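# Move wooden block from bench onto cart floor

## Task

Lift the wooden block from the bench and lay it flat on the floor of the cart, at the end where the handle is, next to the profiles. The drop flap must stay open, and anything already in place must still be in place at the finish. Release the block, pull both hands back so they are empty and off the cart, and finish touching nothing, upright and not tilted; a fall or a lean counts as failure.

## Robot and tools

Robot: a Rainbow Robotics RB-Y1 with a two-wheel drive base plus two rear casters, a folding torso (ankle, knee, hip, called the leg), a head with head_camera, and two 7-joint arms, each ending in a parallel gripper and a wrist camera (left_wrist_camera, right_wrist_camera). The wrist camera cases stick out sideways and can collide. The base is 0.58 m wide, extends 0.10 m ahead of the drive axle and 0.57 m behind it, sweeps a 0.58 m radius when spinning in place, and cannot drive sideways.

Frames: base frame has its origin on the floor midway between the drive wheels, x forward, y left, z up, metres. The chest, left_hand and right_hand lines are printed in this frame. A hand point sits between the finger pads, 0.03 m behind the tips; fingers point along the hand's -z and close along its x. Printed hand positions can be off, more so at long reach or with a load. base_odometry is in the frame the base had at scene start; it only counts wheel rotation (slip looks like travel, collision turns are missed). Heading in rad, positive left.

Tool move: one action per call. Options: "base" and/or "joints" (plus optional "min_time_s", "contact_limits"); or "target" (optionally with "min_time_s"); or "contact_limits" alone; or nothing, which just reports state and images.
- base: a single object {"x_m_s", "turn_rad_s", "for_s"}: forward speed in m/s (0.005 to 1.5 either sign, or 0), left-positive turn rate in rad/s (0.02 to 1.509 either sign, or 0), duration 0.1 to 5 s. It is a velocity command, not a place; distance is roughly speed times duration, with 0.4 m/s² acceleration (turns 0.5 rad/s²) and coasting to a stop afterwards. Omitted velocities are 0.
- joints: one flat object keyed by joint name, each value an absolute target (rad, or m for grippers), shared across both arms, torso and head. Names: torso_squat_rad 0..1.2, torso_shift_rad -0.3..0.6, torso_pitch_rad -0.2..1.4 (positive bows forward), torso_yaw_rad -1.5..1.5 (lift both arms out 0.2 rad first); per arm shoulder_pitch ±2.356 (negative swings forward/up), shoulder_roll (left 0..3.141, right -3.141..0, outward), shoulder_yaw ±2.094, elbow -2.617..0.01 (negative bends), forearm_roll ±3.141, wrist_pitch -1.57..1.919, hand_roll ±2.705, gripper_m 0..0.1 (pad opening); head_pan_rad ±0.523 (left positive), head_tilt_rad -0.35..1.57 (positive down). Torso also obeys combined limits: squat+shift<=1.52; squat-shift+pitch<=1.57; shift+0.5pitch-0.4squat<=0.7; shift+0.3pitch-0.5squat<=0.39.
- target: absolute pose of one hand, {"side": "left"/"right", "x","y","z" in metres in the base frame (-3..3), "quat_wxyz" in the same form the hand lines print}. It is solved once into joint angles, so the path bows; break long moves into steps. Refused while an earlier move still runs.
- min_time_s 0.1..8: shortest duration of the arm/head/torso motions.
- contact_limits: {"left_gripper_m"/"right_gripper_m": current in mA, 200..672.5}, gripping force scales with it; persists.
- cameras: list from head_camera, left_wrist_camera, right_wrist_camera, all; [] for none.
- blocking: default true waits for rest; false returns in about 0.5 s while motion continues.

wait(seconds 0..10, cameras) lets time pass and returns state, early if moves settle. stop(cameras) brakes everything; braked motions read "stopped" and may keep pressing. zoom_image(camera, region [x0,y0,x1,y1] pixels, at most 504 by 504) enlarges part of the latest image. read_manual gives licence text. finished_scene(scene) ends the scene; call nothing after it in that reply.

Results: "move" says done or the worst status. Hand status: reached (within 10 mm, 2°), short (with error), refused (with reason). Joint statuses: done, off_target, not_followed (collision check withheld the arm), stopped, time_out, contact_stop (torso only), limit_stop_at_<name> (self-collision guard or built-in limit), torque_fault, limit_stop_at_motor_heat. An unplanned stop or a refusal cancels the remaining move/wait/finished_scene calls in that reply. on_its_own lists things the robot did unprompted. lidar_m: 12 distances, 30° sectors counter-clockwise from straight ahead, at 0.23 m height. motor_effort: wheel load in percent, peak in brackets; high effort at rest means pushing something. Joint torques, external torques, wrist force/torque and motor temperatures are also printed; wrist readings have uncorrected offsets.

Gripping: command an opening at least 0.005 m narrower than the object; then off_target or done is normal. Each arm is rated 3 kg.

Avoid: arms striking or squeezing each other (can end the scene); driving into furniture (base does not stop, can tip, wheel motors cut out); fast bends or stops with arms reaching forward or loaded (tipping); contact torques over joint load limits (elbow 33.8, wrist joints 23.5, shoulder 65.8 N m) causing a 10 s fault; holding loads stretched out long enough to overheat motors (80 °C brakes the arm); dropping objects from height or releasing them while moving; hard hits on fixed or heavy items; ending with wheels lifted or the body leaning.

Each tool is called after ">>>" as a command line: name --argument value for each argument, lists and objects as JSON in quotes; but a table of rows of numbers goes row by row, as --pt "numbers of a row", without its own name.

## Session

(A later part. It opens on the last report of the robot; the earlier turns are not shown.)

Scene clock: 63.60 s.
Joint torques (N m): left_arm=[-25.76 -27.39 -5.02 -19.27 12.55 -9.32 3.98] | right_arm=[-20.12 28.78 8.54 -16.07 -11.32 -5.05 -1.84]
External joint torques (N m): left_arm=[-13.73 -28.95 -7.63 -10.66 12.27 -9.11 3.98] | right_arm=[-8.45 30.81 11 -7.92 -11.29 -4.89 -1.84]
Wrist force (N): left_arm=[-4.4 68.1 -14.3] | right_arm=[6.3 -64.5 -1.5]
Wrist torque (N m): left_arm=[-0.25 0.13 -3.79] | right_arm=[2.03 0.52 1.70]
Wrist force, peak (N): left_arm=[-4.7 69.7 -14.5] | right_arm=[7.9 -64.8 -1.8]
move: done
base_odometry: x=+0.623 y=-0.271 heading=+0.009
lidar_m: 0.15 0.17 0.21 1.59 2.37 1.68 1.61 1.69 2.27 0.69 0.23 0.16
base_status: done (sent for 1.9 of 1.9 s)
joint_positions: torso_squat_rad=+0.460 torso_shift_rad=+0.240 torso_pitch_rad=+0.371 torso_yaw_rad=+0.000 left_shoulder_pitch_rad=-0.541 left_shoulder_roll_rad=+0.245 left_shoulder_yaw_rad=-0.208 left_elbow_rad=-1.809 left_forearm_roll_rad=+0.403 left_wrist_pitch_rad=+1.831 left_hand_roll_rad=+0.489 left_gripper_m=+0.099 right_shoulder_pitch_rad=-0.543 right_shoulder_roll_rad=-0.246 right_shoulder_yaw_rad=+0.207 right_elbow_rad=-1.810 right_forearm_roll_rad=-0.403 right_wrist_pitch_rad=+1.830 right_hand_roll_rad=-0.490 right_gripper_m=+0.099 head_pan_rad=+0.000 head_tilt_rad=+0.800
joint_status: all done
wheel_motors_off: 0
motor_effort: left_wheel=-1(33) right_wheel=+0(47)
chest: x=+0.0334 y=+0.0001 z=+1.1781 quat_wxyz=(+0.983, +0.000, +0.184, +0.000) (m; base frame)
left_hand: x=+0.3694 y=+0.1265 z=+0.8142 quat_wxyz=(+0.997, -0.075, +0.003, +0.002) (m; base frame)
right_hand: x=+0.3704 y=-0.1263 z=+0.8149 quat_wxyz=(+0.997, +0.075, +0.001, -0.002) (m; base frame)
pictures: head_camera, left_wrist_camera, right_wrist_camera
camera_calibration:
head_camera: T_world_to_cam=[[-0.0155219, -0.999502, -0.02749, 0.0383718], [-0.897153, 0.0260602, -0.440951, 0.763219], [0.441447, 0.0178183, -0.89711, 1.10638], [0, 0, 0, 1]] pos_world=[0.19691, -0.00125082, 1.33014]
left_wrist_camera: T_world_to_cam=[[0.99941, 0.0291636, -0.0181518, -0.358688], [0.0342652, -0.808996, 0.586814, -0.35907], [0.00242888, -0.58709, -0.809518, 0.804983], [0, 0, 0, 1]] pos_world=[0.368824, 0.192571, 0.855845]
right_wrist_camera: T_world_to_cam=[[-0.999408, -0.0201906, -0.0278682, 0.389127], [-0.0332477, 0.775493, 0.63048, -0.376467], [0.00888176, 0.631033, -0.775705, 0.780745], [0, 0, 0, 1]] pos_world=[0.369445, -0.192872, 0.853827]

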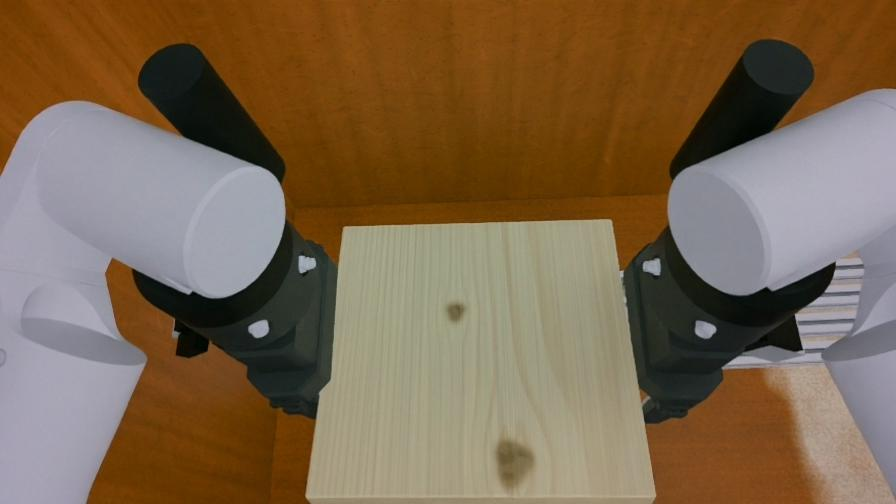

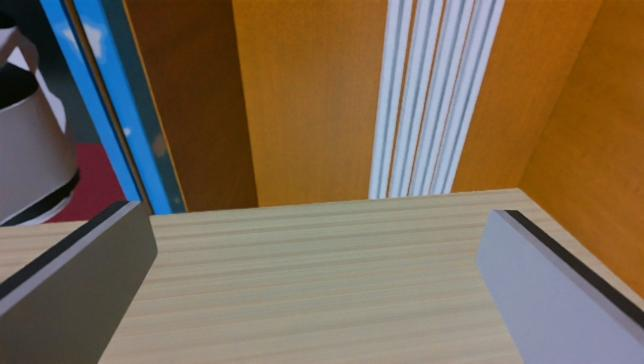

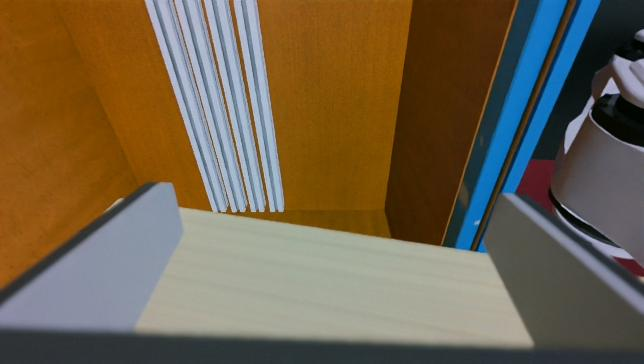

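>>> move --joints '{"torso_shift_rad":0.2,"torso_pitch_rad":0.48,"left_shoulder_pitch_rad":-0.477,"left_shoulder_roll_rad":0.243,"left_shoulder_yaw_rad":-0.249,"left_elbow_rad":-1.821,"left_forearm_roll_rad":0.311,"left_wrist_pitch_rad":1.605,"left_hand_roll_rad":0.456,"right_shoulder_pitch_rad":-0.477,"right_shoulder_roll_rad":-0.243,"right_shoulder_yaw_rad":0.249,"right_elbow_rad":-1.821,"right_forearm_roll_rad":-0.311,"right_wrist_pitch_rad":1.605,"right_hand_roll_rad":-0.456}' --min_time_s 1.3

>>> move --joints '{"torso_pitch_rad":0.66,"left_shoulder_pitch_rad":-0.481,"left_shoulder_roll_rad":0.238,"left_shoulder_yaw_rad":-0.258,"left_elbow_rad":-1.747,"left_forearm_roll_rad":0.234,"left_wrist_pitch_rad":1.375,"left_hand_roll_rad":0.424,"right_shoulder_pitch_rad":-0.481,"right_shoulder_roll_rad":-0.238,"right_shoulder_yaw_rad":0.258,"right_elbow_rad":-1.747,"right_forearm_roll_rad":-0.234,"right_wrist_pitch_rad":1.375,"right_hand_roll_rad":-0.424}' --min_time_s 1.3

>>> move --joints '{"torso_squat_rad":0.54,"torso_shift_rad":0.165,"torso_pitch_rad":0.83,"left_shoulder_pitch_rad":-0.565,"left_shoulder_roll_rad":0.229,"left_shoulder_yaw_rad":-0.241,"left_elbow_rad":-1.584,"left_forearm_roll_rad":0.184,"left_wrist_pitch_rad":1.143,"left_hand_roll_rad":0.393,"right_shoulder_pitch_rad":-0.565,"right_shoulder_roll_rad":-0.229,"right_shoulder_yaw_rad":0.241,"right_elbow_rad":-1.584,"right_forearm_roll_rad":-0.184,"right_wrist_pitch_rad":1.143,"right_hand_roll_rad":-0.393,"head_tilt_rad":0.6}' --min_time_s 1.3 --cameras '["all"]'

Scene clock: 77.40 s.
Joint torques (N m): left_arm=[-25.57 -30.26 -10.61 -22.6 13.54 -10.42 3.89] | right_arm=[-15.71 31.46 16.36 -18.75 -13.17 -4.4 -0.36]
External joint torques (N m): left_arm=[-16.29 -31.22 -12.68 -13.6 13.3 -10.09 3.9] | right_arm=[-6.81 32.91 18.38 -10.25 -13.2 -4.12 -0.37]
Motor temperatures (°C): left_arm=[32 29 31 38 39 35 38] | right_arm=[35 32 32 32 41 37 34]
Wrist force (N): left_arm=[-11.0 71.5 -12.0] | right_arm=[10.1 -67.3 -4.6]
Wrist torque (N m): left_arm=[-1.08 -0.03 -3.92] | right_arm=[2.06 0.55 0.23]
Wrist force, peak (N): left_arm=[-7.5 86.5 -15.0] | right_arm=[8.7 -81.2 3.0]
move: done
base_odometry: x=+0.623 y=-0.271 heading=+0.009
lidar_m: 0.14 0.16 0.21 1.58 2.36 1.69 1.61 1.69 2.27 0.68 0.23 0.16
base_status: not commanded
joint_positions: torso_squat_rad=+0.460 torso_shift_rad=+0.200 torso_pitch_rad=+0.481 torso_yaw_rad=+0.000 left_shoulder_pitch_rad=-0.473 left_shoulder_roll_rad=+0.251 left_shoulder_yaw_rad=-0.246 left_elbow_rad=-1.818 left_forearm_roll_rad=+0.308 left_wrist_pitch_rad=+1.607 left_hand_roll_rad=+0.455 left_gripper_m=+0.099 right_shoulder_pitch_rad=-0.475 right_shoulder_roll_rad=-0.251 right_shoulder_yaw_rad=+0.244 right_elbow_rad=-1.819 right_forearm_roll_rad=-0.308 right_wrist_pitch_rad=+1.606 right_hand_roll_rad=-0.456 right_gripper_m=+0.099 head_pan_rad=+0.000 head_tilt_rad=+0.800
joint_status: all done
wheel_motors_off: 0
motor_effort: left_wheel=+0(1) right_wheel=+0(2)
chest: x=+0.0399 y=+0.0001 z=+1.1696 quat_wxyz=(+0.971, +0.000, +0.238, +0.000) (m; base frame)
left_hand: x=+0.3554 y=+0.1258 z=+0.7515 quat_wxyz=(+0.997, -0.076, -0.032, -0.001) (m; base frame)
right_hand: x=+0.3572 y=-0.1256 z=+0.7526 quat_wxyz=(+0.996, +0.076, -0.034, +0.000) (m; base frame)
pictures: none

Scene clock: 79.00 s.
Joint torques (N m): left_arm=[-20.29 -33.12 -17.63 -20.2 14.86 -7.7 3.7] | right_arm=[-19.29 36.27 16.84 -20.66 -13.48 -5.47 -2.33]
External joint torques (N m): left_arm=[-14.14 -33.52 -18.85 -11.28 14.62 -7.37 3.71] | right_arm=[-13.63 37.15 18.08 -12.27 -13.5 -5.2 -2.33]
Wrist force (N): left_arm=[-0.6 71.8 -8.5] | right_arm=[0.9 -69.2 -7.0]
Wrist torque (N m): left_arm=[-1.62 0.09 -3.79] | right_arm=[1.99 -0.18 2.32]
Wrist force, peak (N): left_arm=[0.2 87.7 -6.8] | right_arm=[1.2 -84.4 -5.1]
move: done
base_odometry: x=+0.623 y=-0.271 heading=+0.009
lidar_m: 0.15 0.16 0.22 1.58 2.35 1.69 1.62 1.68 2.27 0.69 0.23 0.16
base_status: not commanded
joint_positions: torso_squat_rad=+0.460 torso_shift_rad=+0.200 torso_pitch_rad=+0.661 torso_yaw_rad=+0.000 left_shoulder_pitch_rad=-0.477 left_shoulder_roll_rad=+0.246 left_shoulder_yaw_rad=-0.253 left_elbow_rad=-1.744 left_forearm_roll_rad=+0.230 left_wrist_pitch_rad=+1.377 left_hand_roll_rad=+0.423 left_gripper_m=+0.099 right_shoulder_pitch_rad=-0.478 right_shoulder_roll_rad=-0.247 right_shoulder_yaw_rad=+0.253 right_elbow_rad=-1.744 right_forearm_roll_rad=-0.231 right_wrist_pitch_rad=+1.376 right_hand_roll_rad=-0.423 right_gripper_m=+0.099 head_pan_rad=+0.000 head_tilt_rad=+0.800
joint_status: all done
wheel_motors_off: 0
motor_effort: left_wheel=+0(1) right_wheel=-1(2)
chest: x=+0.0867 y=+0.0001 z=+1.1395 quat_wxyz=(+0.946, +0.000, +0.324, +0.000) (m; base frame)
left_hand: x=+0.3619 y=+0.1248 z=+0.6531 quat_wxyz=(+0.996, -0.077, -0.032, +0.000) (m; base frame)
right_hand: x=+0.3620 y=-0.1251 z=+0.6531 quat_wxyz=(+0.997, +0.077, -0.032, +0.000) (m; base frame)
pictures: none

Scene clock: 80.60 s.
Joint torques (N m): left_arm=[-12.73 -35.05 -20.06 -15.97 14.77 -5.23 3.31] | right_arm=[-18.68 38.91 14.9 -21.05 -12.95 -5.58 -2.33]
External joint torques (N m): left_arm=[-8.54 -35.04 -20.63 -7.65 14.55 -4.9 3.32] | right_arm=[-15.02 39.33 15.54 -13.27 -12.98 -5.32 -2.33]
Wrist force (N): left_arm=[11.3 69.5 -2.1] | right_arm=[-1.7 -69.1 -8.3]
Wrist torque (N m): left_arm=[-1.87 1.15 -3.41] | right_arm=[2.02 -0.07 2.42]
Wrist force, peak (N): left_arm=[-1.8 79.5 -8.1] | right_arm=[0.5 -76.0 -6.2]
move: done
base_odometry: x=+0.623 y=-0.271 heading=+0.009
lidar_m: 0.15 0.16 0.23 1.57 2.35 1.70 1.61 1.67 2.28 0.69 0.24 0.16
base_status: not commanded
joint_positions: torso_squat_rad=+0.540 torso_shift_rad=+0.165 torso_pitch_rad=+0.830 torso_yaw_rad=+0.000 left_shoulder_pitch_rad=-0.563 left_shoulder_roll_rad=+0.238 left_shoulder_yaw_rad=-0.236 left_elbow_rad=-1.582 left_forearm_roll_rad=+0.180 left_wrist_pitch_rad=+1.144 left_hand_roll_rad=+0.392 left_gripper_m=+0.099 right_shoulder_pitch_rad=-0.561 right_shoulder_roll_rad=-0.239 right_shoulder_yaw_rad=+0.237 right_elbow_rad=-1.581 right_forearm_roll_rad=-0.181 right_wrist_pitch_rad=+1.144 right_hand_roll_rad=-0.392 right_gripper_m=+0.099 head_pan_rad=+0.000 head_tilt_rad=+0.600
joint_status: all done
wheel_motors_off: 0
motor_effort: left_wheel=-4(5) right_wheel=-1(2)
chest: x=+0.0992 y=+0.0001 z=+1.0815 quat_wxyz=(+0.915, +0.000, +0.403, +0.000) (m; base frame)
left_hand: x=+0.3446 y=+0.1242 z=+0.5310 quat_wxyz=(+0.996, -0.077, -0.034, -0.001) (m; base frame)
right_hand: x=+0.3430 y=-0.1249 z=+0.5302 quat_wxyz=(+0.997, +0.077, -0.033, +0.001) (m; base frame)
pictures: head_camera, left_wrist_camera, right_wrist_camera
camera_calibration:
head_camera: T_world_to_cam=[[-0.0220562, -0.999502, -0.0225839, 0.0319936], [-0.980281, 0.026058, -0.195881, 0.543274], [0.196371, 0.0178182, -0.980368, 1.07036], [0, 0, 0, 1]] pos_world=[0.323079, -0.00125083, 1.15648]
left_wrist_camera: T_world_to_cam=[[0.998068, 0.0281225, 0.0554052, -0.377353], [-0.010119, -0.806234, 0.59151, -0.181382], [0.0613042, -0.590928, -0.804392, 0.551835], [0, 0, 0, 1]] pos_world=[0.340959, 0.19047, 0.572088]
right_wrist_camera: T_world_to_cam=[[-0.995196, -0.0223698, -0.095314, 0.387849], [-0.0775997, 0.77383, 0.628622, -0.182981], [0.0596947, 0.632999, -0.771848, 0.540033], [0, 0, 0, 1]] pos_world=[0.339549, -0.191568, 0.568816]

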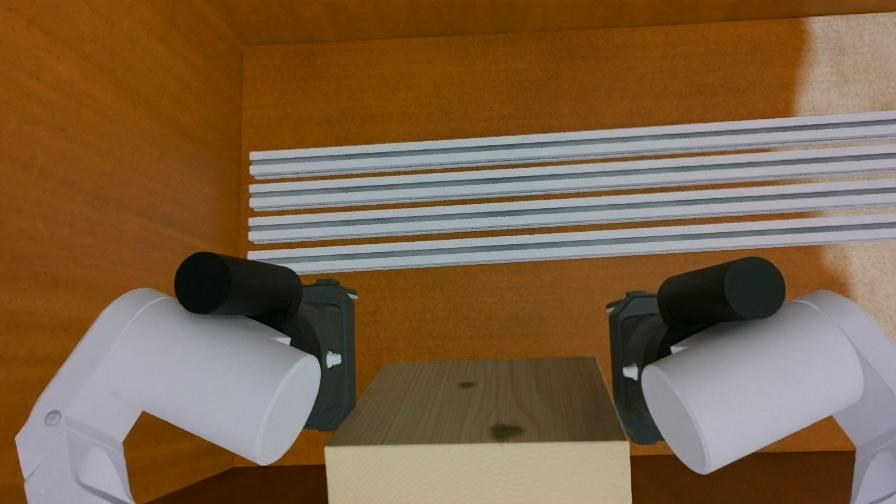

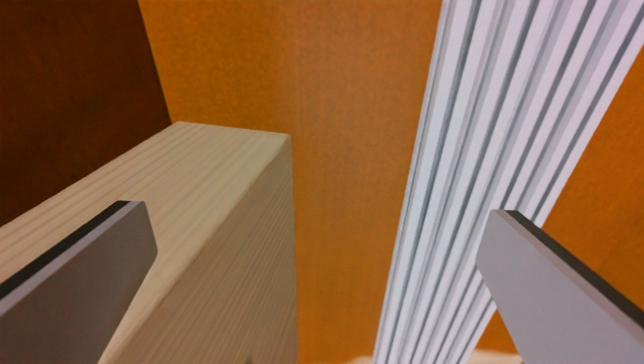

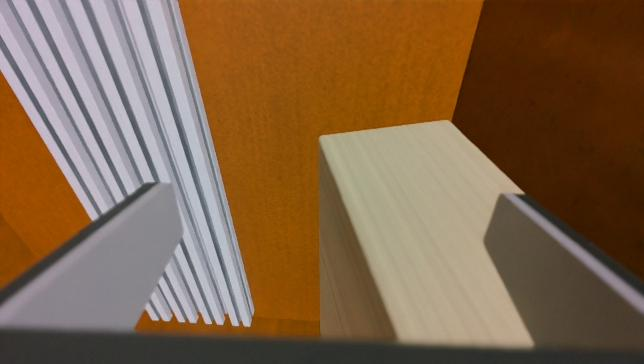

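>>> move --joints '{"torso_shift_rad":0.25,"torso_pitch_rad":1.01,"left_shoulder_pitch_rad":-0.707,"left_shoulder_roll_rad":0.23,"left_shoulder_yaw_rad":-0.207,"left_elbow_rad":-1.407,"left_forearm_roll_rad":0.154,"left_wrist_pitch_rad":0.944,"left_hand_roll_rad":0.372,"right_shoulder_pitch_rad":-0.707,"right_shoulder_roll_rad":-0.23,"right_shoulder_yaw_rad":0.207,"right_elbow_rad":-1.407,"right_forearm_roll_rad":-0.154,"right_wrist_pitch_rad":0.944,"right_hand_roll_rad":-0.372,"head_tilt_rad":0.55}' --min_time_s 1.5 --cameras '["all"]'

Scene clock: 98.53 s.
Joint torques (N m): left_arm=[-17.52 -34.07 -16.68 -19.1 12.9 -6.09 3.42] | right_arm=[-15.71 37.21 14.92 -18.39 -11.09 -4.35 -1.92]
External joint torques (N m): left_arm=[-14.81 -33.65 -16.76 -11.73 12.7 -5.77 3.43] | right_arm=[-13.46 37.21 15.11 -11.49 -11.11 -4.09 -1.92]
Wrist force (N): left_arm=[-0.9 63.4 -10.7] | right_arm=[-0.5 -61.4 -7.2]
Wrist torque (N m): left_arm=[-1.44 -0.03 -3.36] | right_arm=[1.79 -0.11 1.85]
Wrist force, peak (N): left_arm=[-0.2 75.0 -8.6] | right_arm=[-0.1 -71.9 -5.6]
move: done
base_odometry: x=+0.623 y=-0.271 heading=+0.009
lidar_m: 0.15 0.17 0.22 1.59 2.36 1.69 1.61 1.70 2.27 0.70 0.24 0.15
base_status: not commanded
joint_positions: torso_squat_rad=+0.540 torso_shift_rad=+0.250 torso_pitch_rad=+1.011 torso_yaw_rad=+0.000 left_shoulder_pitch_rad=-0.703 left_shoulder_roll_rad=+0.238 left_shoulder_yaw_rad=-0.203 left_elbow_rad=-1.404 left_forearm_roll_rad=+0.151 left_wrist_pitch_rad=+0.945 left_hand_roll_rad=+0.371 left_gripper_m=+0.099 right_shoulder_pitch_rad=-0.704 right_shoulder_roll_rad=-0.239 right_shoulder_yaw_rad=+0.203 right_elbow_rad=-1.404 right_forearm_roll_rad=-0.151 right_wrist_pitch_rad=+0.945 right_hand_roll_rad=-0.372 right_gripper_m=+0.099 head_pan_rad=+0.000 head_tilt_rad=+0.550
joint_status: all done
wheel_motors_off: 0
motor_effort: left_wheel=-1(4) right_wheel=+2(3)
chest: x=+0.1828 y=+0.0001 z=+1.0266 quat_wxyz=(+0.875, +0.000, +0.484, +0.000) (m; base frame)
left_hand: x=+0.3989 y=+0.1245 z=+0.4201 quat_wxyz=(+0.997, -0.077, -0.032, -0.001) (m; base frame)
right_hand: x=+0.3992 y=-0.1247 z=+0.4202 quat_wxyz=(+0.997, +0.077, -0.032, +0.001) (m; base frame)
pictures: head_camera, left_wrist_camera, right_wrist_camera
camera_calibration:
head_camera: T_world_to_cam=[[-0.0248033, -0.999502, -0.0195312, 0.0299081], [-0.997413, 0.0260605, -0.0669865, 0.489309], [0.0674621, 0.0178192, -0.997563, 1.03217], [0, 0, 0, 1]] pos_world=[0.419153, -0.00125083, 1.06301]
left_wrist_camera: T_world_to_cam=[[0.998351, 0.0273737, 0.0504574, -0.4234], [-0.00776571, -0.806497, 0.591187, -0.115782], [0.0568767, -0.590604, -0.804955, 0.461491], [0, 0, 0, 1]] pos_world=[0.395555, 0.190771, 0.461291]
right_wrist_camera: T_world_to_cam=[[-0.995295, -0.0225158, -0.0942428, 0.432804], [-0.077094, 0.7732, 0.629459, -0.110273], [0.0586957, 0.633763, -0.771297, 0.45186], [0, 0, 0, 1]] pos_world=[0.395744, -0.191364, 0.458719]

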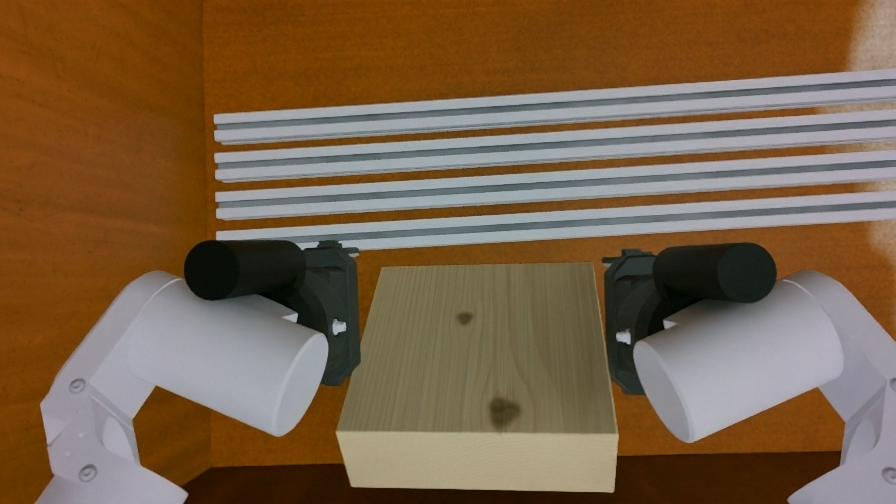

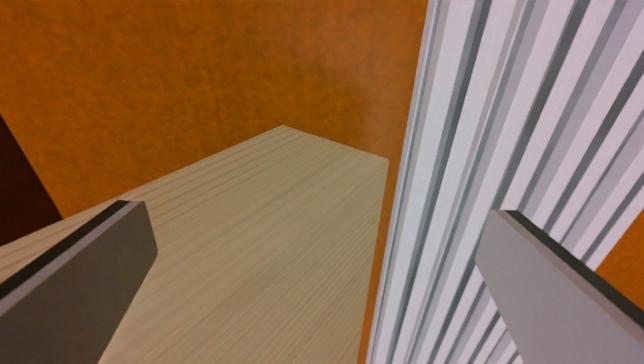

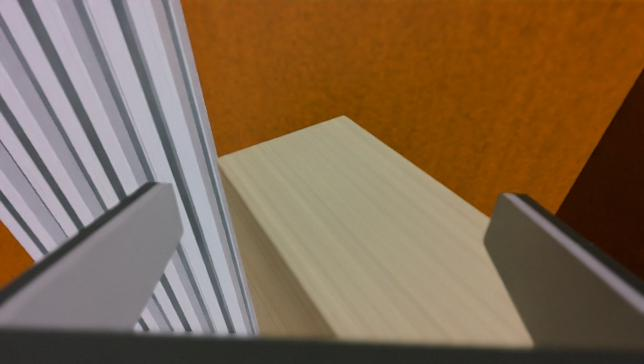

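>>> move --joints '{"torso_shift_rad":0.235,"torso_pitch_rad":1.08,"left_shoulder_pitch_rad":-0.79,"left_shoulder_roll_rad":0.234,"left_shoulder_yaw_rad":-0.191,"left_elbow_rad":-1.309,"left_forearm_roll_rad":0.152,"left_wrist_pitch_rad":0.864,"left_hand_roll_rad":0.362,"right_shoulder_pitch_rad":-0.79,"right_shoulder_roll_rad":-0.234,"right_shoulder_yaw_rad":0.191,"right_elbow_rad":-1.309,"right_forearm_roll_rad":-0.152,"right_wrist_pitch_rad":0.864,"right_hand_roll_rad":-0.362}' --min_time_s 1.5 --cameras '["all"]'

Scene clock: 105.10 s.
Joint torques (N m): left_arm=[-17.7 -34.63 -15.98 -17.9 12.74 -6.54 3.15] | right_arm=[-18.14 36.53 13.02 -19.09 -11.21 -5.15 -2.5]
External joint torques (N m): left_arm=[-15.15 -34.1 -15.97 -10.98 12.55 -6.22 3.16] | right_arm=[-16.05 36.39 13.11 -12.63 -11.24 -4.89 -2.51]
Wrist force (N): left_arm=[-0.5 64.6 -2.1] | right_arm=[-3.6 -62.7 -5.0]
Wrist torque (N m): left_arm=[-1.20 0.36 -3.30] | right_arm=[1.92 -0.09 2.49]
Wrist force, peak (N): left_arm=[-8.7 62.5 28.5] | right_arm=[-4.6 -80.1 15.4]
move: done
base_odometry: x=+0.623 y=-0.271 heading=+0.009
lidar_m: 0.15 0.16 0.23 1.58 2.35 1.69 1.62 1.67 2.26 0.68 0.24 0.16
base_status: not commanded
joint_positions: torso_squat_rad=+0.540 torso_shift_rad=+0.235 torso_pitch_rad=+1.080 torso_yaw_rad=+0.000 left_shoulder_pitch_rad=-0.786 left_shoulder_roll_rad=+0.242 left_shoulder_yaw_rad=-0.187 left_elbow_rad=-1.306 left_forearm_roll_rad=+0.149 left_wrist_pitch_rad=+0.866 left_hand_roll_rad=+0.361 left_gripper_m=+0.099 right_shoulder_pitch_rad=-0.786 right_shoulder_roll_rad=-0.243 right_shoulder_yaw_rad=+0.187 right_elbow_rad=-1.306 right_forearm_roll_rad=-0.149 right_wrist_pitch_rad=+0.865 right_hand_roll_rad=-0.361 right_gripper_m=+0.099 head_pan_rad=+0.000 head_tilt_rad=+0.550
joint_status: all done
wheel_motors_off: 0
motor_effort: left_wheel=+1(3) right_wheel=+5(8)
chest: x=+0.1848 y=+0.0000 z=+1.0101 quat_wxyz=(+0.858, +0.000, +0.514, +0.000) (m; base frame)
left_hand: x=+0.3946 y=+0.1244 z=+0.3814 quat_wxyz=(+0.997, -0.077, -0.031, -0.002) (m; base frame)
right_hand: x=+0.3942 y=-0.1245 z=+0.3813 quat_wxyz=(+0.997, +0.077, -0.031, +0.002) (m; base frame)
pictures: head_camera, left_wrist_camera, right_wrist_camera
camera_calibration:
head_camera: T_world_to_cam=[[-0.0261029, -0.9995, -0.0178544, 0.0280848], [-0.999657, 0.0260604, 0.00260935, 0.420324], [-0.00214275, 0.0179164, -0.999837, 1.03079], [0, 0, 0, 1]] pos_world=[0.423121, -0.00135107, 1.03003]
left_wrist_camera: T_world_to_cam=[[0.998396, 0.0263637, 0.0500964, -0.416923], [-0.00837381, -0.806426, 0.591275, -0.0928283], [0.0559872, -0.590746, -0.804912, 0.430877], [0, 0, 0, 1]] pos_world=[0.391354, 0.190672, 0.422592]
right_wrist_camera: T_world_to_cam=[[-0.995399, -0.0237569, -0.0928238, 0.423665], [-0.0771692, 0.773008, 0.629686, -0.0863296], [0.0567941, 0.633952, -0.771284, 0.422849], [0, 0, 0, 1]] pos_world=[0.391038, -0.191267, 0.419823]

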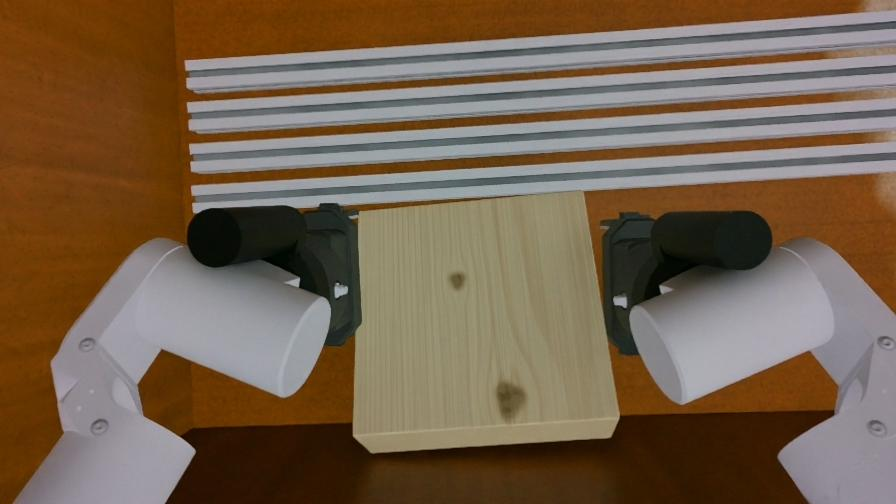

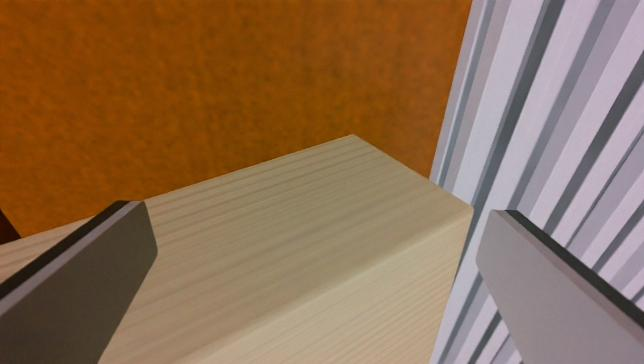

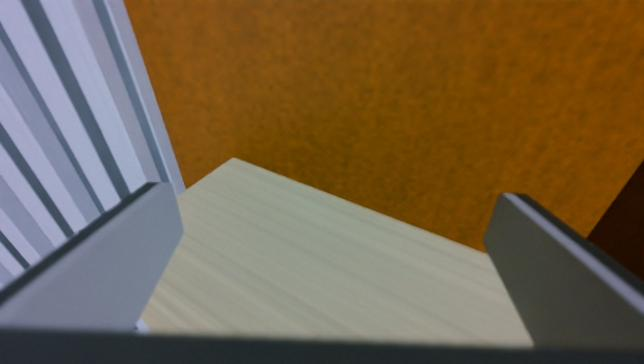

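>>> move --joints '{"torso_shift_rad":0.195,"torso_pitch_rad":1.146,"left_shoulder_pitch_rad":-0.873,"left_shoulder_roll_rad":0.238,"left_shoulder_yaw_rad":-0.175,"left_elbow_rad":-1.21,"left_forearm_roll_rad":0.15,"left_wrist_pitch_rad":0.785,"left_hand_roll_rad":0.352,"right_shoulder_pitch_rad":-0.873,"right_shoulder_roll_rad":-0.238,"right_shoulder_yaw_rad":0.175,"right_elbow_rad":-1.21,"right_forearm_roll_rad":-0.15,"right_wrist_pitch_rad":0.785,"right_hand_roll_rad":-0.352}' --min_time_s 1.5 --cameras '["all"]'

Scene clock: 110.27 s.
Joint torques (N m): left_arm=[-14.73 -32.52 -11.62 0.83 10.79 -6.59 5.16] | right_arm=[-22.73 45.5 15.7 -21 -12.65 -6.47 -2.99]
External joint torques (N m): left_arm=[-11.43 -32.09 -11.69 7.56 10.62 -6.21 5.17] | right_arm=[-19.95 45.45 15.84 -14.77 -12.69 -6.16 -3]
Wrist force (N): left_arm=[-18.1 56.5 125.1] | right_arm=[-4.7 -76.7 3.2]
Wrist torque (N m): left_arm=[-2.73 -2.19 -5.22] | right_arm=[2.51 0.21 3.06]
Wrist force, peak (N): left_arm=[-16.8 60.9 195.1] | right_arm=[18.2 -81.7 -1.2]
move: contact_stop
base_odometry: x=+0.623 y=-0.271 heading=+0.009
lidar_m: 0.16 0.17 0.24 1.57 2.36 1.67 1.61 1.69 2.26 0.69 0.25 0.17
base_status: not commanded
joint_positions: torso_squat_rad=+0.541 torso_shift_rad=+0.199 torso_pitch_rad=+1.113 torso_yaw_rad=+0.002 left_shoulder_pitch_rad=-0.870 left_shoulder_roll_rad=+0.246 left_shoulder_yaw_rad=-0.172 left_elbow_rad=-1.212 left_forearm_roll_rad=+0.147 left_wrist_pitch_rad=+0.787 left_hand_roll_rad=+0.351 left_gripper_m=+0.099 right_shoulder_pitch_rad=-0.868 right_shoulder_roll_rad=-0.249 right_shoulder_yaw_rad=+0.171 right_elbow_rad=-1.206 right_forearm_roll_rad=-0.147 right_wrist_pitch_rad=+0.787 right_hand_roll_rad=-0.351 right_gripper_m=+0.099 head_pan_rad=+0.000 head_tilt_rad=+0.550
joint_status: torso_pitch_rad contact_stop (moved +0.033 of +0.066); the others done
wheel_motors_off: 0
on_its_own: torso_pitch_rad is held at +1.117, not at your +1.146, since a contact_stop
motor_effort: left_wheel=+14(15) right_wheel=+9(16)
chest: x=+0.1684 y=-0.0002 z=+1.0052 quat_wxyz=(+0.849, +0.001, +0.528, +0.001) (m; base frame)
left_hand: x=+0.3953 y=+0.1239 z=+0.3645 quat_wxyz=(+0.996, -0.078, -0.051, -0.004) (m; base frame)
right_hand: x=+0.3928 y=-0.1251 z=+0.3621 quat_wxyz=(+0.996, +0.077, -0.048, +0.004) (m; base frame)
pictures: head_camera, left_wrist_camera, right_wrist_camera
camera_calibration:
head_camera: T_world_to_cam=[[-0.0258835, -0.999484, -0.0190263, 0.0285366], [-0.999047, 0.0251935, 0.0356537, 0.370689], [-0.035156, 0.019931, -0.999183, 1.03063], [0, 0, 0, 1]] pos_world=[0.407307, -0.00135873, 1.01712]
left_wrist_camera: T_world_to_cam=[[0.99568, 0.0258655, 0.0891796, -0.429864], [-0.0320641, -0.805566, 0.591638, -0.0741701], [0.0871431, -0.591941, -0.801257, 0.403421], [0, 0, 0, 1]] pos_world=[0.390473, 0.190171, 0.405461]
right_wrist_camera: T_world_to_cam=[[-0.991673, -0.0252431, -0.126287, 0.430913], [-0.0993786, 0.773688, 0.625724, -0.0637077], [0.0819115, 0.633063, -0.769754, 0.397977], [0, 0, 0, 1]] pos_world=[0.388394, -0.191777, 0.400627]

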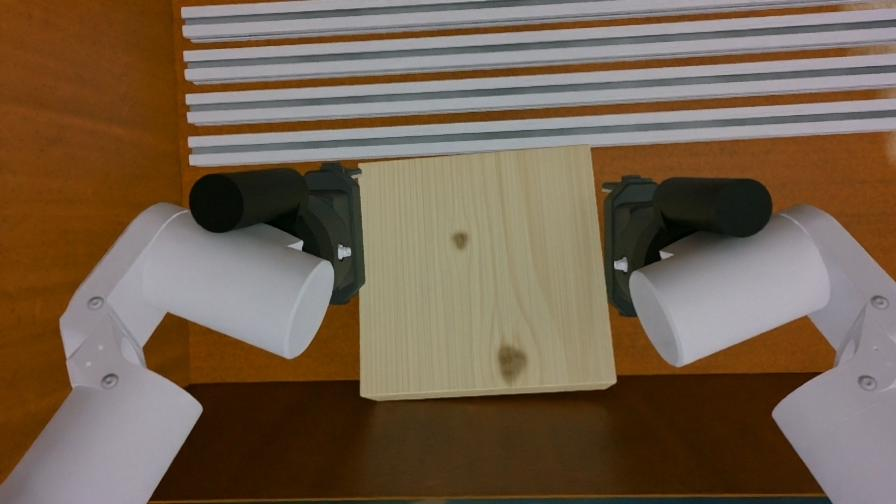

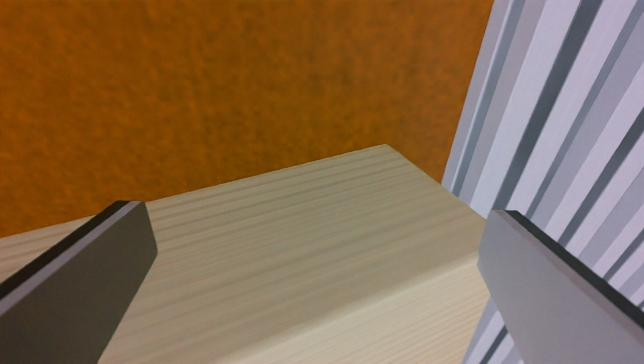

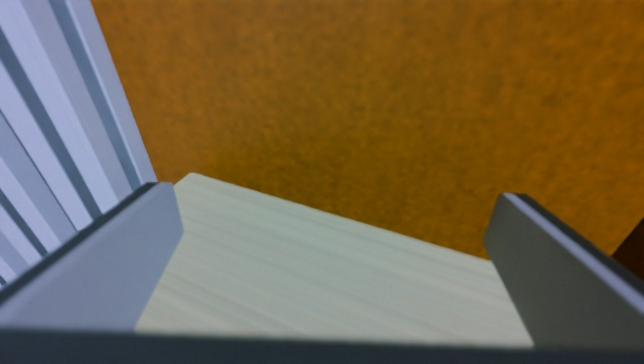

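>>> move --joints '{"torso_pitch_rad":1.105,"left_shoulder_roll_rad":0.242,"right_shoulder_roll_rad":-0.242}' --min_time_s 0.8 --cameras '["all"]'

Scene clock: 116.87 s.
Joint torques (N m): left_arm=[-15.62 -26.37 -10.99 -12.39 8.78 -5.28 3.09] | right_arm=[-19.53 34.28 12.98 -19.63 -9.42 -5.22 -2.66]
External joint torques (N m): left_arm=[-12.15 -26.04 -11.12 -5.63 8.63 -4.89 3.1] | right_arm=[-16.52 34.32 13.17 -13.33 -9.47 -4.89 -2.66]
Wrist force (N): left_arm=[-4.9 48.4 15.1] | right_arm=[-6.8 -53.8 -4.2]
Wrist torque (N m): left_arm=[-1.24 -0.33 -2.58] | right_arm=[1.62 -0.10 2.29]
Wrist force, peak (N): left_arm=[-18.8 56.5 125.8] | right_arm=[-4.6 -77.7 3.9]
move: done
base_odometry: x=+0.623 y=-0.271 heading=+0.009
lidar_m: 0.16 0.17 0.23 1.58 2.35 1.69 1.61 1.68 2.28 0.69 0.25 0.17
base_status: not commanded
joint_positions: torso_squat_rad=+0.541 torso_shift_rad=+0.201 torso_pitch_rad=+1.105 torso_yaw_rad=+0.002 left_shoulder_pitch_rad=-0.870 left_shoulder_roll_rad=+0.248 left_shoulder_yaw_rad=-0.172 left_elbow_rad=-1.209 left_forearm_roll_rad=+0.148 left_wrist_pitch_rad=+0.786 left_hand_roll_rad=+0.351 left_gripper_m=+0.099 right_shoulder_pitch_rad=-0.869 right_shoulder_roll_rad=-0.250 right_shoulder_yaw_rad=+0.172 right_elbow_rad=-1.207 right_forearm_roll_rad=-0.148 right_wrist_pitch_rad=+0.786 right_hand_roll_rad=-0.351 right_gripper_m=+0.099 head_pan_rad=+0.000 head_tilt_rad=+0.550
joint_status: all done
wheel_motors_off: 0
motor_effort: left_wheel=+4(14) right_wheel=+4(9)
chest: x=+0.1682 y=+0.0000 z=+1.0075 quat_wxyz=(+0.851, +0.001, +0.525, +0.001) (m; base frame)
left_hand: x=+0.3997 y=+0.1256 z=+0.3678 quat_wxyz=(+0.996, -0.077, -0.054, -0.004) (m; base frame)
right_hand: x=+0.3988 y=-0.1254 z=+0.3667 quat_wxyz=(+0.996, +0.076, -0.053, +0.005) (m; base frame)
pictures: head_camera, left_wrist_camera, right_wrist_camera
camera_calibration:
head_camera: T_world_to_cam=[[-0.0258976, -0.999489, -0.018741, 0.0284249], [-0.999312, 0.025386, 0.0270404, 0.379015], [-0.0265508, 0.0194283, -0.999459, 1.03177], [0, 0, 0, 1]] pos_world=[0.406885, -0.00125689, 1.0215]
left_wrist_camera: T_world_to_cam=[[0.995111, 0.0255911, 0.0953887, -0.436565], [-0.0357072, -0.807283, 0.589084, -0.0720027], [0.0920809, -0.58961, -0.802422, 0.40489], [0, 0, 0, 1]] pos_world=[0.394577, 0.191773, 0.408952]
right_wrist_camera: T_world_to_cam=[[-0.99036, -0.0255838, -0.136135, 0.440476], [-0.105841, 0.773768, 0.624565, -0.0626802], [0.089358, 0.632952, -0.769016, 0.397894], [0, 0, 0, 1]] pos_world=[0.394041, -0.192079, 0.405099]

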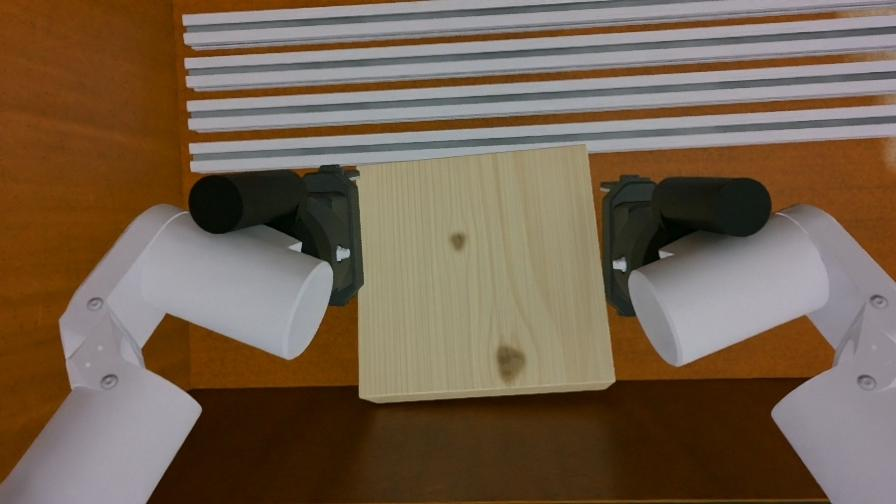

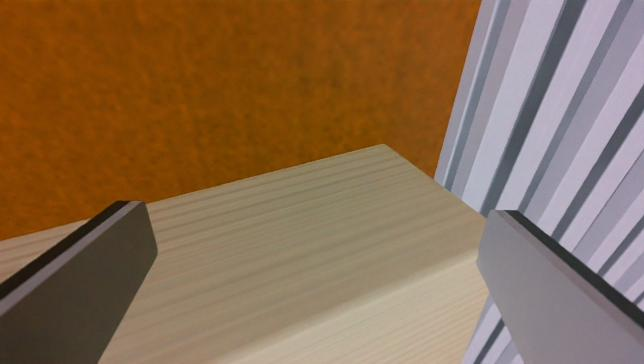

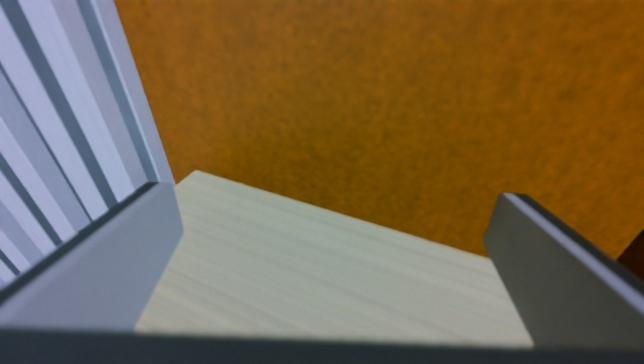

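>>> move --joints '{"left_shoulder_roll_rad":0.248,"right_shoulder_roll_rad":-0.248}' --min_time_s 1.5 --cameras '["all"]'

Scene clock: 119.63 s.
Joint torques (N m): left_arm=[-12.12 -17.97 -8.26 -12.15 6.05 -4.09 1.81] | right_arm=[-16.34 21.82 8.81 -16.78 -6.71 -4 -2.04]
External joint torques (N m): left_arm=[-8.64 -17.72 -8.42 -5.39 5.9 -3.69 1.82] | right_arm=[-13.32 21.91 9.02 -10.48 -6.77 -3.67 -2.04]
Wrist force (N): left_arm=[-3.9 34.7 8.4] | right_arm=[-7.0 -37.8 -6.4]
Wrist torque (N m): left_arm=[-0.91 -0.21 -1.62] | right_arm=[1.09 -0.26 1.66]
Wrist force, peak (N): left_arm=[-4.3 49.7 14.5] | right_arm=[-6.9 -54.6 -4.3]
move: done
base_odometry: x=+0.623 y=-0.271 heading=+0.009
lidar_m: 0.15 0.17 0.24 1.58 2.36 1.70 1.61 1.69 2.27 0.69 0.23 0.17
base_status: not commanded
joint_positions: torso_squat_rad=+0.541 torso_shift_rad=+0.201 torso_pitch_rad=+1.105 torso_yaw_rad=+0.002 left_shoulder_pitch_rad=-0.871 left_shoulder_roll_rad=+0.252 left_shoulder_yaw_rad=-0.173 left_elbow_rad=-1.209 left_forearm_roll_rad=+0.149 left_wrist_pitch_rad=+0.786 left_hand_roll_rad=+0.352 left_gripper_m=+0.099 right_shoulder_pitch_rad=-0.870 right_shoulder_roll_rad=-0.253 right_shoulder_yaw_rad=+0.173 right_elbow_rad=-1.207 right_forearm_roll_rad=-0.148 right_wrist_pitch_rad=+0.786 right_hand_roll_rad=-0.352 right_gripper_m=+0.099 head_pan_rad=+0.000 head_tilt_rad=+0.550
joint_status: all done
wheel_motors_off: 0
motor_effort: left_wheel=+4(5) right_wheel=+4(6)
chest: x=+0.1683 y=+0.0000 z=+1.0075 quat_wxyz=(+0.851, +0.000, +0.525, +0.001) (m; base frame)
left_hand: x=+0.4007 y=+0.1274 z=+0.3677 quat_wxyz=(+0.996, -0.075, -0.055, -0.005) (m; base frame)
right_hand: x=+0.3999 y=-0.1263 z=+0.3668 quat_wxyz=(+0.996, +0.076, -0.054, +0.005) (m; base frame)
pictures: head_camera, left_wrist_camera, right_wrist_camera
camera_calibration:
head_camera: T_world_to_cam=[[-0.0258952, -0.999491, -0.0186384, 0.028322], [-0.999309, 0.0253844, 0.0271378, 0.379014], [-0.0266508, 0.0193283, -0.999458, 1.03181], [0, 0, 0, 1]] pos_world=[0.406985, -0.00125664, 1.0215]
left_wrist_camera: T_world_to_cam=[[0.994978, 0.0243345, 0.0970918, -0.438013], [-0.0375037, -0.808704, 0.587019, -0.068819], [0.0928033, -0.587713, -0.80373, 0.405761], [0, 0, 0, 1]] pos_world=[0.395576, 0.193475, 0.409047]
right_wrist_camera: T_world_to_cam=[[-0.990051, -0.0269681, -0.138101, 0.441986], [-0.108044, 0.774448, 0.623343, -0.0604841], [0.0901412, 0.632063, -0.769657, 0.398298], [0, 0, 0, 1]] pos_world=[0.395151, -0.192988, 0.405294]

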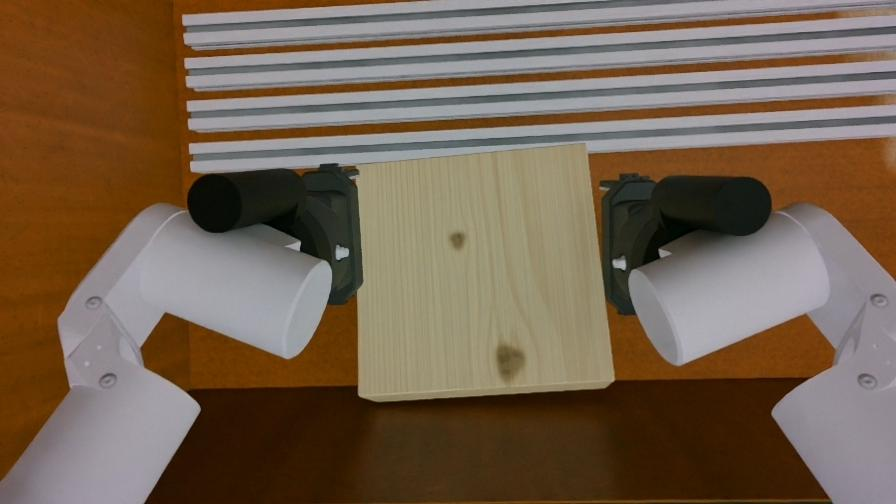

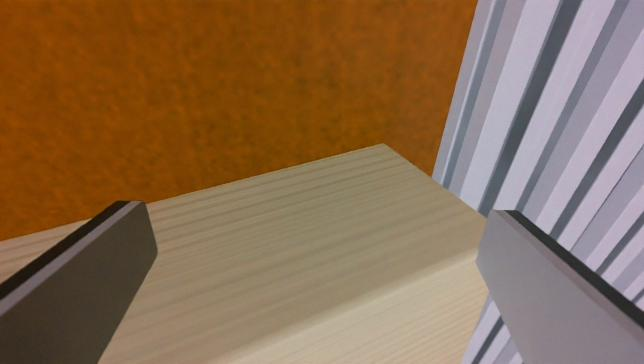

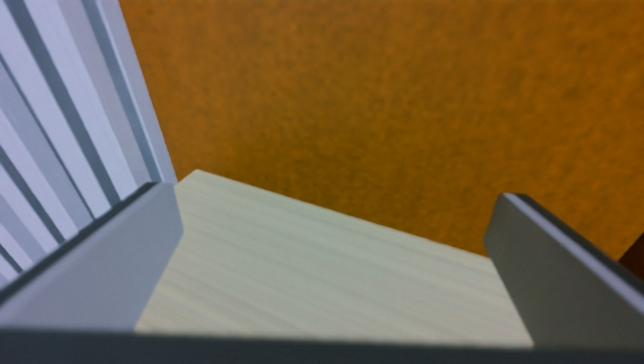

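>>> move --joints '{"torso_squat_rad":0.59,"left_shoulder_roll_rad":0.25,"right_shoulder_roll_rad":-0.25}' --min_time_s 2 --cameras '["all"]'

Scene clock: 122.93 s.
Joint torques (N m): left_arm=[-5.75 -16.41 -5.68 1.3 6.62 -1.54 3.09] | right_arm=[-16.34 26.17 9.23 -15.78 -6.87 -4.56 -2.08]
External joint torques (N m): left_arm=[-1.85 -16.31 -5.94 8.2 6.47 -1.11 3.1] | right_arm=[-12.95 26.4 9.52 -9.38 -6.94 -4.21 -2.09]
Wrist force (N): left_arm=[-5.5 26.5 69.4] | right_arm=[-7.5 -42.2 4.7]
Wrist torque (N m): left_arm=[-0.30 -2.58 -2.73] | right_arm=[1.50 0.15 1.86]
Wrist force, peak (N): left_arm=[-29.4 25.0 195.1] | right_arm=[-3.9 -57.2 19.4]
move: contact_stop
base_odometry: x=+0.623 y=-0.271 heading=+0.009
lidar_m: 0.16 0.17 0.24 1.57 2.36 1.68 1.61 1.68 2.26 0.69 0.24 0.17
base_status: not commanded
joint_positions: torso_squat_rad=+0.582 torso_shift_rad=+0.195 torso_pitch_rad=+1.090 torso_yaw_rad=+0.003 left_shoulder_pitch_rad=-0.873 left_shoulder_roll_rad=+0.254 left_shoulder_yaw_rad=-0.173 left_elbow_rad=-1.212 left_forearm_roll_rad=+0.148 left_wrist_pitch_rad=+0.785 left_hand_roll_rad=+0.351 left_gripper_m=+0.099 right_shoulder_pitch_rad=-0.870 right_shoulder_roll_rad=-0.257 right_shoulder_yaw_rad=+0.172 right_elbow_rad=-1.208 right_forearm_roll_rad=-0.148 right_wrist_pitch_rad=+0.786 right_hand_roll_rad=-0.351 right_gripper_m=+0.099 head_pan_rad=+0.000 head_tilt_rad=+0.550
joint_status: torso_squat_rad contact_stop (moved +0.041 of +0.049); the others done
wheel_motors_off: 0
motor_effort: left_wheel=+6(20) right_wheel=+3(19)
chest: x=+0.1596 y=-0.0001 z=+0.9972 quat_wxyz=(+0.855, +0.001, +0.519, +0.001) (m; base frame)
left_hand: x=+0.4038 y=+0.1279 z=+0.3622 quat_wxyz=(+0.995, -0.075, -0.065, -0.006) (m; base frame)
right_hand: x=+0.4011 y=-0.1274 z=+0.3598 quat_wxyz=(+0.995, +0.075, -0.061, +0.006) (m; base frame)
pictures: head_camera, left_wrist_camera, right_wrist_camera
camera_calibration:
head_camera: T_world_to_cam=[[-0.0250582, -0.999481, -0.0202285, 0.0293384], [-0.999611, 0.0248036, 0.012739, 0.384997], [-0.0122306, 0.0205398, -0.999714, 1.01925], [0, 0, 0, 1]] pos_world=[0.398048, -0.00116142, 1.01465]
left_wrist_camera: T_world_to_cam=[[0.992838, 0.0230913, 0.117217, -0.446792], [-0.0503472, -0.808893, 0.585796, -0.0593304], [0.108343, -0.587502, -0.801937, 0.394299], [0, 0, 0, 1]] pos_world=[0.397886, 0.193976, 0.40333]
right_wrist_camera: T_world_to_cam=[[-0.98776, -0.0284714, -0.153359, 0.446547], [-0.118641, 0.775431, 0.620186, -0.049658], [0.101262, 0.63079, -0.769318, 0.388751], [0, 0, 0, 1]] pos_world=[0.395825, -0.194, 0.398353]

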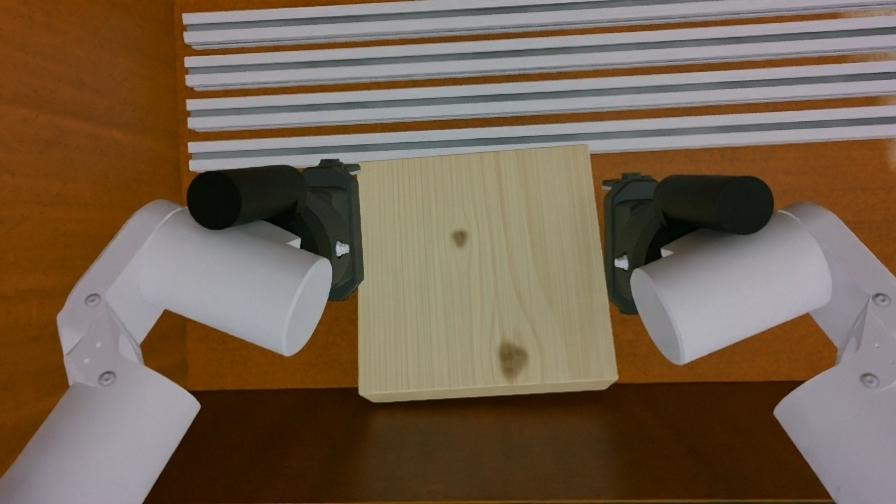

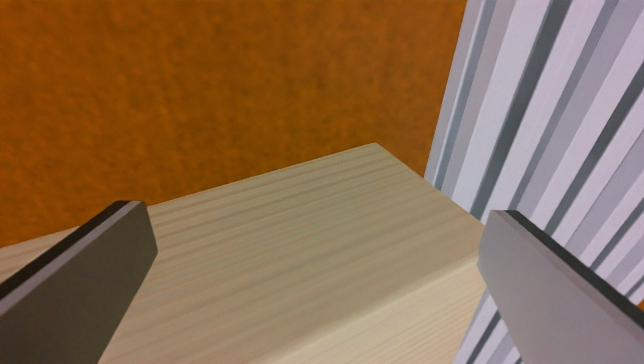

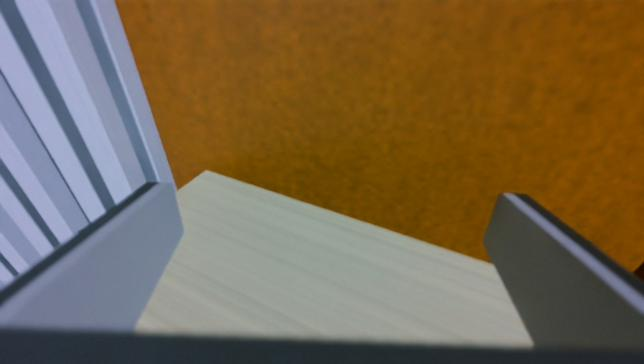

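>>> move --joints '{"torso_squat_rad":0.55,"torso_shift_rad":0.205,"torso_pitch_rad":1.10}' --min_time_s 1

>>> move --joints '{"torso_shift_rad":0.235,"torso_squat_rad":0.555}' --min_time_s 1 --cameras '["all"]'

Scene clock: 127.90 s.
Joint torques (N m): left_arm=[-6.8 -17.37 -7.24 -10.61 6.5 -1.43 1.41] | right_arm=[-14.61 20.58 7.1 -15.08 -5.34 -3.63 -1.72]
External joint torques (N m): left_arm=[-3.19 -17.21 -7.45 -3.81 6.35 -1.03 1.42] | right_arm=[-11.47 20.72 7.34 -8.74 -5.4 -3.29 -1.73]
Wrist force (N): left_arm=[3.6 30.8 -12.9] | right_arm=[-7.2 -30.8 -3.9]
Wrist torque (N m): left_arm=[0.42 -0.75 -1.15] | right_arm=[0.92 -0.17 1.42]
Wrist force, peak (N): left_arm=[-6.4 27.0 71.8] | right_arm=[-6.9 -42.8 3.7]
move: done
base_odometry: x=+0.623 y=-0.271 heading=+0.009
lidar_m: 0.16 0.17 0.24 1.57 2.36 1.69 1.61 1.68 2.28 0.68 0.25 0.17
base_status: not commanded
joint_positions: torso_squat_rad=+0.550 torso_shift_rad=+0.205 torso_pitch_rad=+1.100 torso_yaw_rad=+0.003 left_shoulder_pitch_rad=-0.872 left_shoulder_roll_rad=+0.254 left_shoulder_yaw_rad=-0.173 left_elbow_rad=-1.209 left_forearm_roll_rad=+0.148 left_wrist_pitch_rad=+0.785 left_hand_roll_rad=+0.352 left_gripper_m=+0.099 right_shoulder_pitch_rad=-0.870 right_shoulder_roll_rad=-0.255 right_shoulder_yaw_rad=+0.173 right_elbow_rad=-1.208 right_forearm_roll_rad=-0.149 right_wrist_pitch_rad=+0.786 right_hand_roll_rad=-0.352 right_gripper_m=+0.099 head_pan_rad=+0.000 head_tilt_rad=+0.550
joint_status: all done
wheel_motors_off: 0
motor_effort: left_wheel=+0(6) right_wheel=+3(7)
chest: x=+0.1694 y=+0.0000 z=+1.0050 quat_wxyz=(+0.852, +0.001, +0.523, +0.001) (m; base frame)
left_hand: x=+0.4060 y=+0.1286 z=+0.3667 quat_wxyz=(+0.996, -0.074, -0.058, -0.005) (m; base frame)
right_hand: x=+0.4045 y=-0.1264 z=+0.3653 quat_wxyz=(+0.995, +0.076, -0.057, +0.006) (m; base frame)
pictures: none

Scene clock: 129.20 s.
Joint torques (N m): left_arm=[-12 -17.19 -6.7 -4.07 6.09 -4.92 2.33] | right_arm=[-18.43 22.94 6.53 -16.96 -6.19 -6 -2]
External joint torques (N m): left_arm=[-8.33 -17.05 -6.92 2.76 5.94 -4.51 2.35] | right_arm=[-15.23 23.1 6.78 -10.61 -6.25 -5.66 -2]
Wrist force (N): left_arm=[-14.3 30.6 72.7] | right_arm=[-12.2 -42.0 13.2]
Wrist torque (N m): left_arm=[-0.24 -1.81 -2.40] | right_arm=[1.78 0.41 1.97]
Wrist force, peak (N): left_arm=[-20.1 29.9 82.0] | right_arm=[-17.0 -42.1 17.4]
move: done
base_odometry: x=+0.623 y=-0.271 heading=+0.009
lidar_m: 0.16 0.17 0.25 1.59 2.34 1.70 1.61 1.69 2.26 0.70 0.25 0.17
base_status: not commanded
joint_positions: torso_squat_rad=+0.555 torso_shift_rad=+0.234 torso_pitch_rad=+1.098 torso_yaw_rad=+0.003 left_shoulder_pitch_rad=-0.871 left_shoulder_roll_rad=+0.254 left_shoulder_yaw_rad=-0.173 left_elbow_rad=-1.211 left_forearm_roll_rad=+0.149 left_wrist_pitch_rad=+0.786 left_hand_roll_rad=+0.351 left_gripper_m=+0.099 right_shoulder_pitch_rad=-0.869 right_shoulder_roll_rad=-0.256 right_shoulder_yaw_rad=+0.173 right_elbow_rad=-1.207 right_forearm_roll_rad=-0.148 right_wrist_pitch_rad=+0.786 right_hand_roll_rad=-0.352 right_gripper_m=+0.099 head_pan_rad=+0.000 head_tilt_rad=+0.550
joint_status: all done
wheel_motors_off: 0
motor_effort: left_wheel=+9(9) right_wheel=+7(9)
chest: x=+0.1852 y=+0.0000 z=+1.0002 quat_wxyz=(+0.853, +0.001, +0.522, +0.001) (m; base frame)
left_hand: x=+0.4232 y=+0.1288 z=+0.3627 quat_wxyz=(+0.995, -0.074, -0.060, -0.005) (m; base frame)
right_hand: x=+0.4214 y=-0.1268 z=+0.3609 quat_wxyz=(+0.996, +0.075, -0.057, +0.006) (m; base frame)
pictures: head_camera, left_wrist_camera, right_wrist_camera
camera_calibration:
head_camera: T_world_to_cam=[[-0.0251955, -0.999484, -0.0199468, 0.0298818], [-0.999494, 0.0247978, 0.019941, 0.403319], [-0.0194361, 0.0204391, -0.999602, 1.02383], [0, 0, 0, 1]] pos_world=[0.423767, -0.00106119, 1.01597]
left_wrist_camera: T_world_to_cam=[[0.994023, 0.0236976, 0.106572, -0.462872], [-0.0434302, -0.809763, 0.585147, -0.0605358], [0.100164, -0.586278, -0.803894, 0.397299], [0, 0, 0, 1]] pos_world=[0.417681, 0.194877, 0.404137]
right_wrist_camera: T_world_to_cam=[[-0.989047, -0.0285199, -0.144818, 0.464159], [-0.113384, 0.774968, 0.621747, -0.0512846], [0.0944975, 0.631357, -0.769713, 0.390237], [0, 0, 0, 1]] pos_world=[0.416384, -0.193397, 0.399476]

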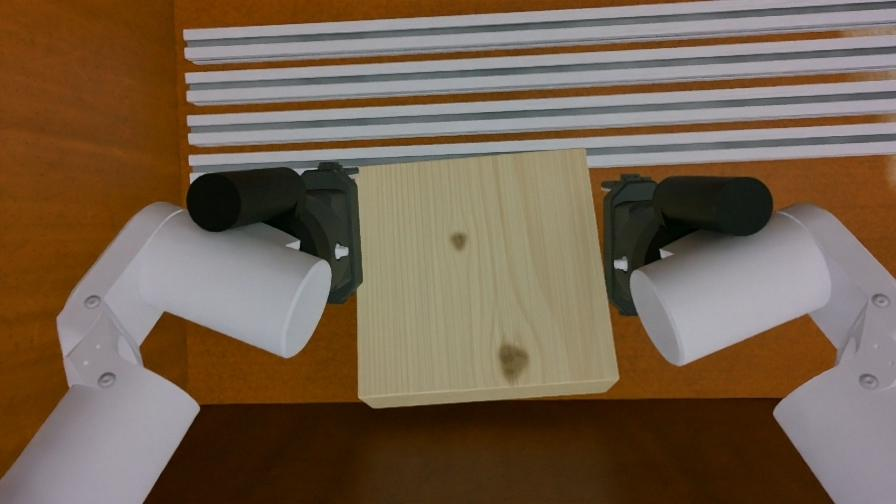

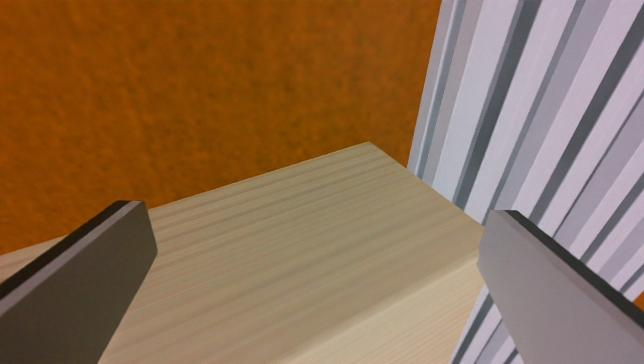

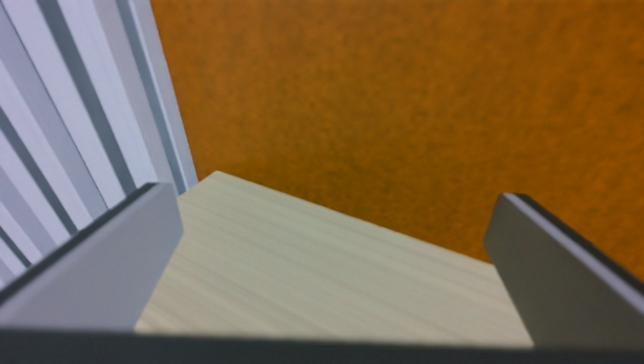

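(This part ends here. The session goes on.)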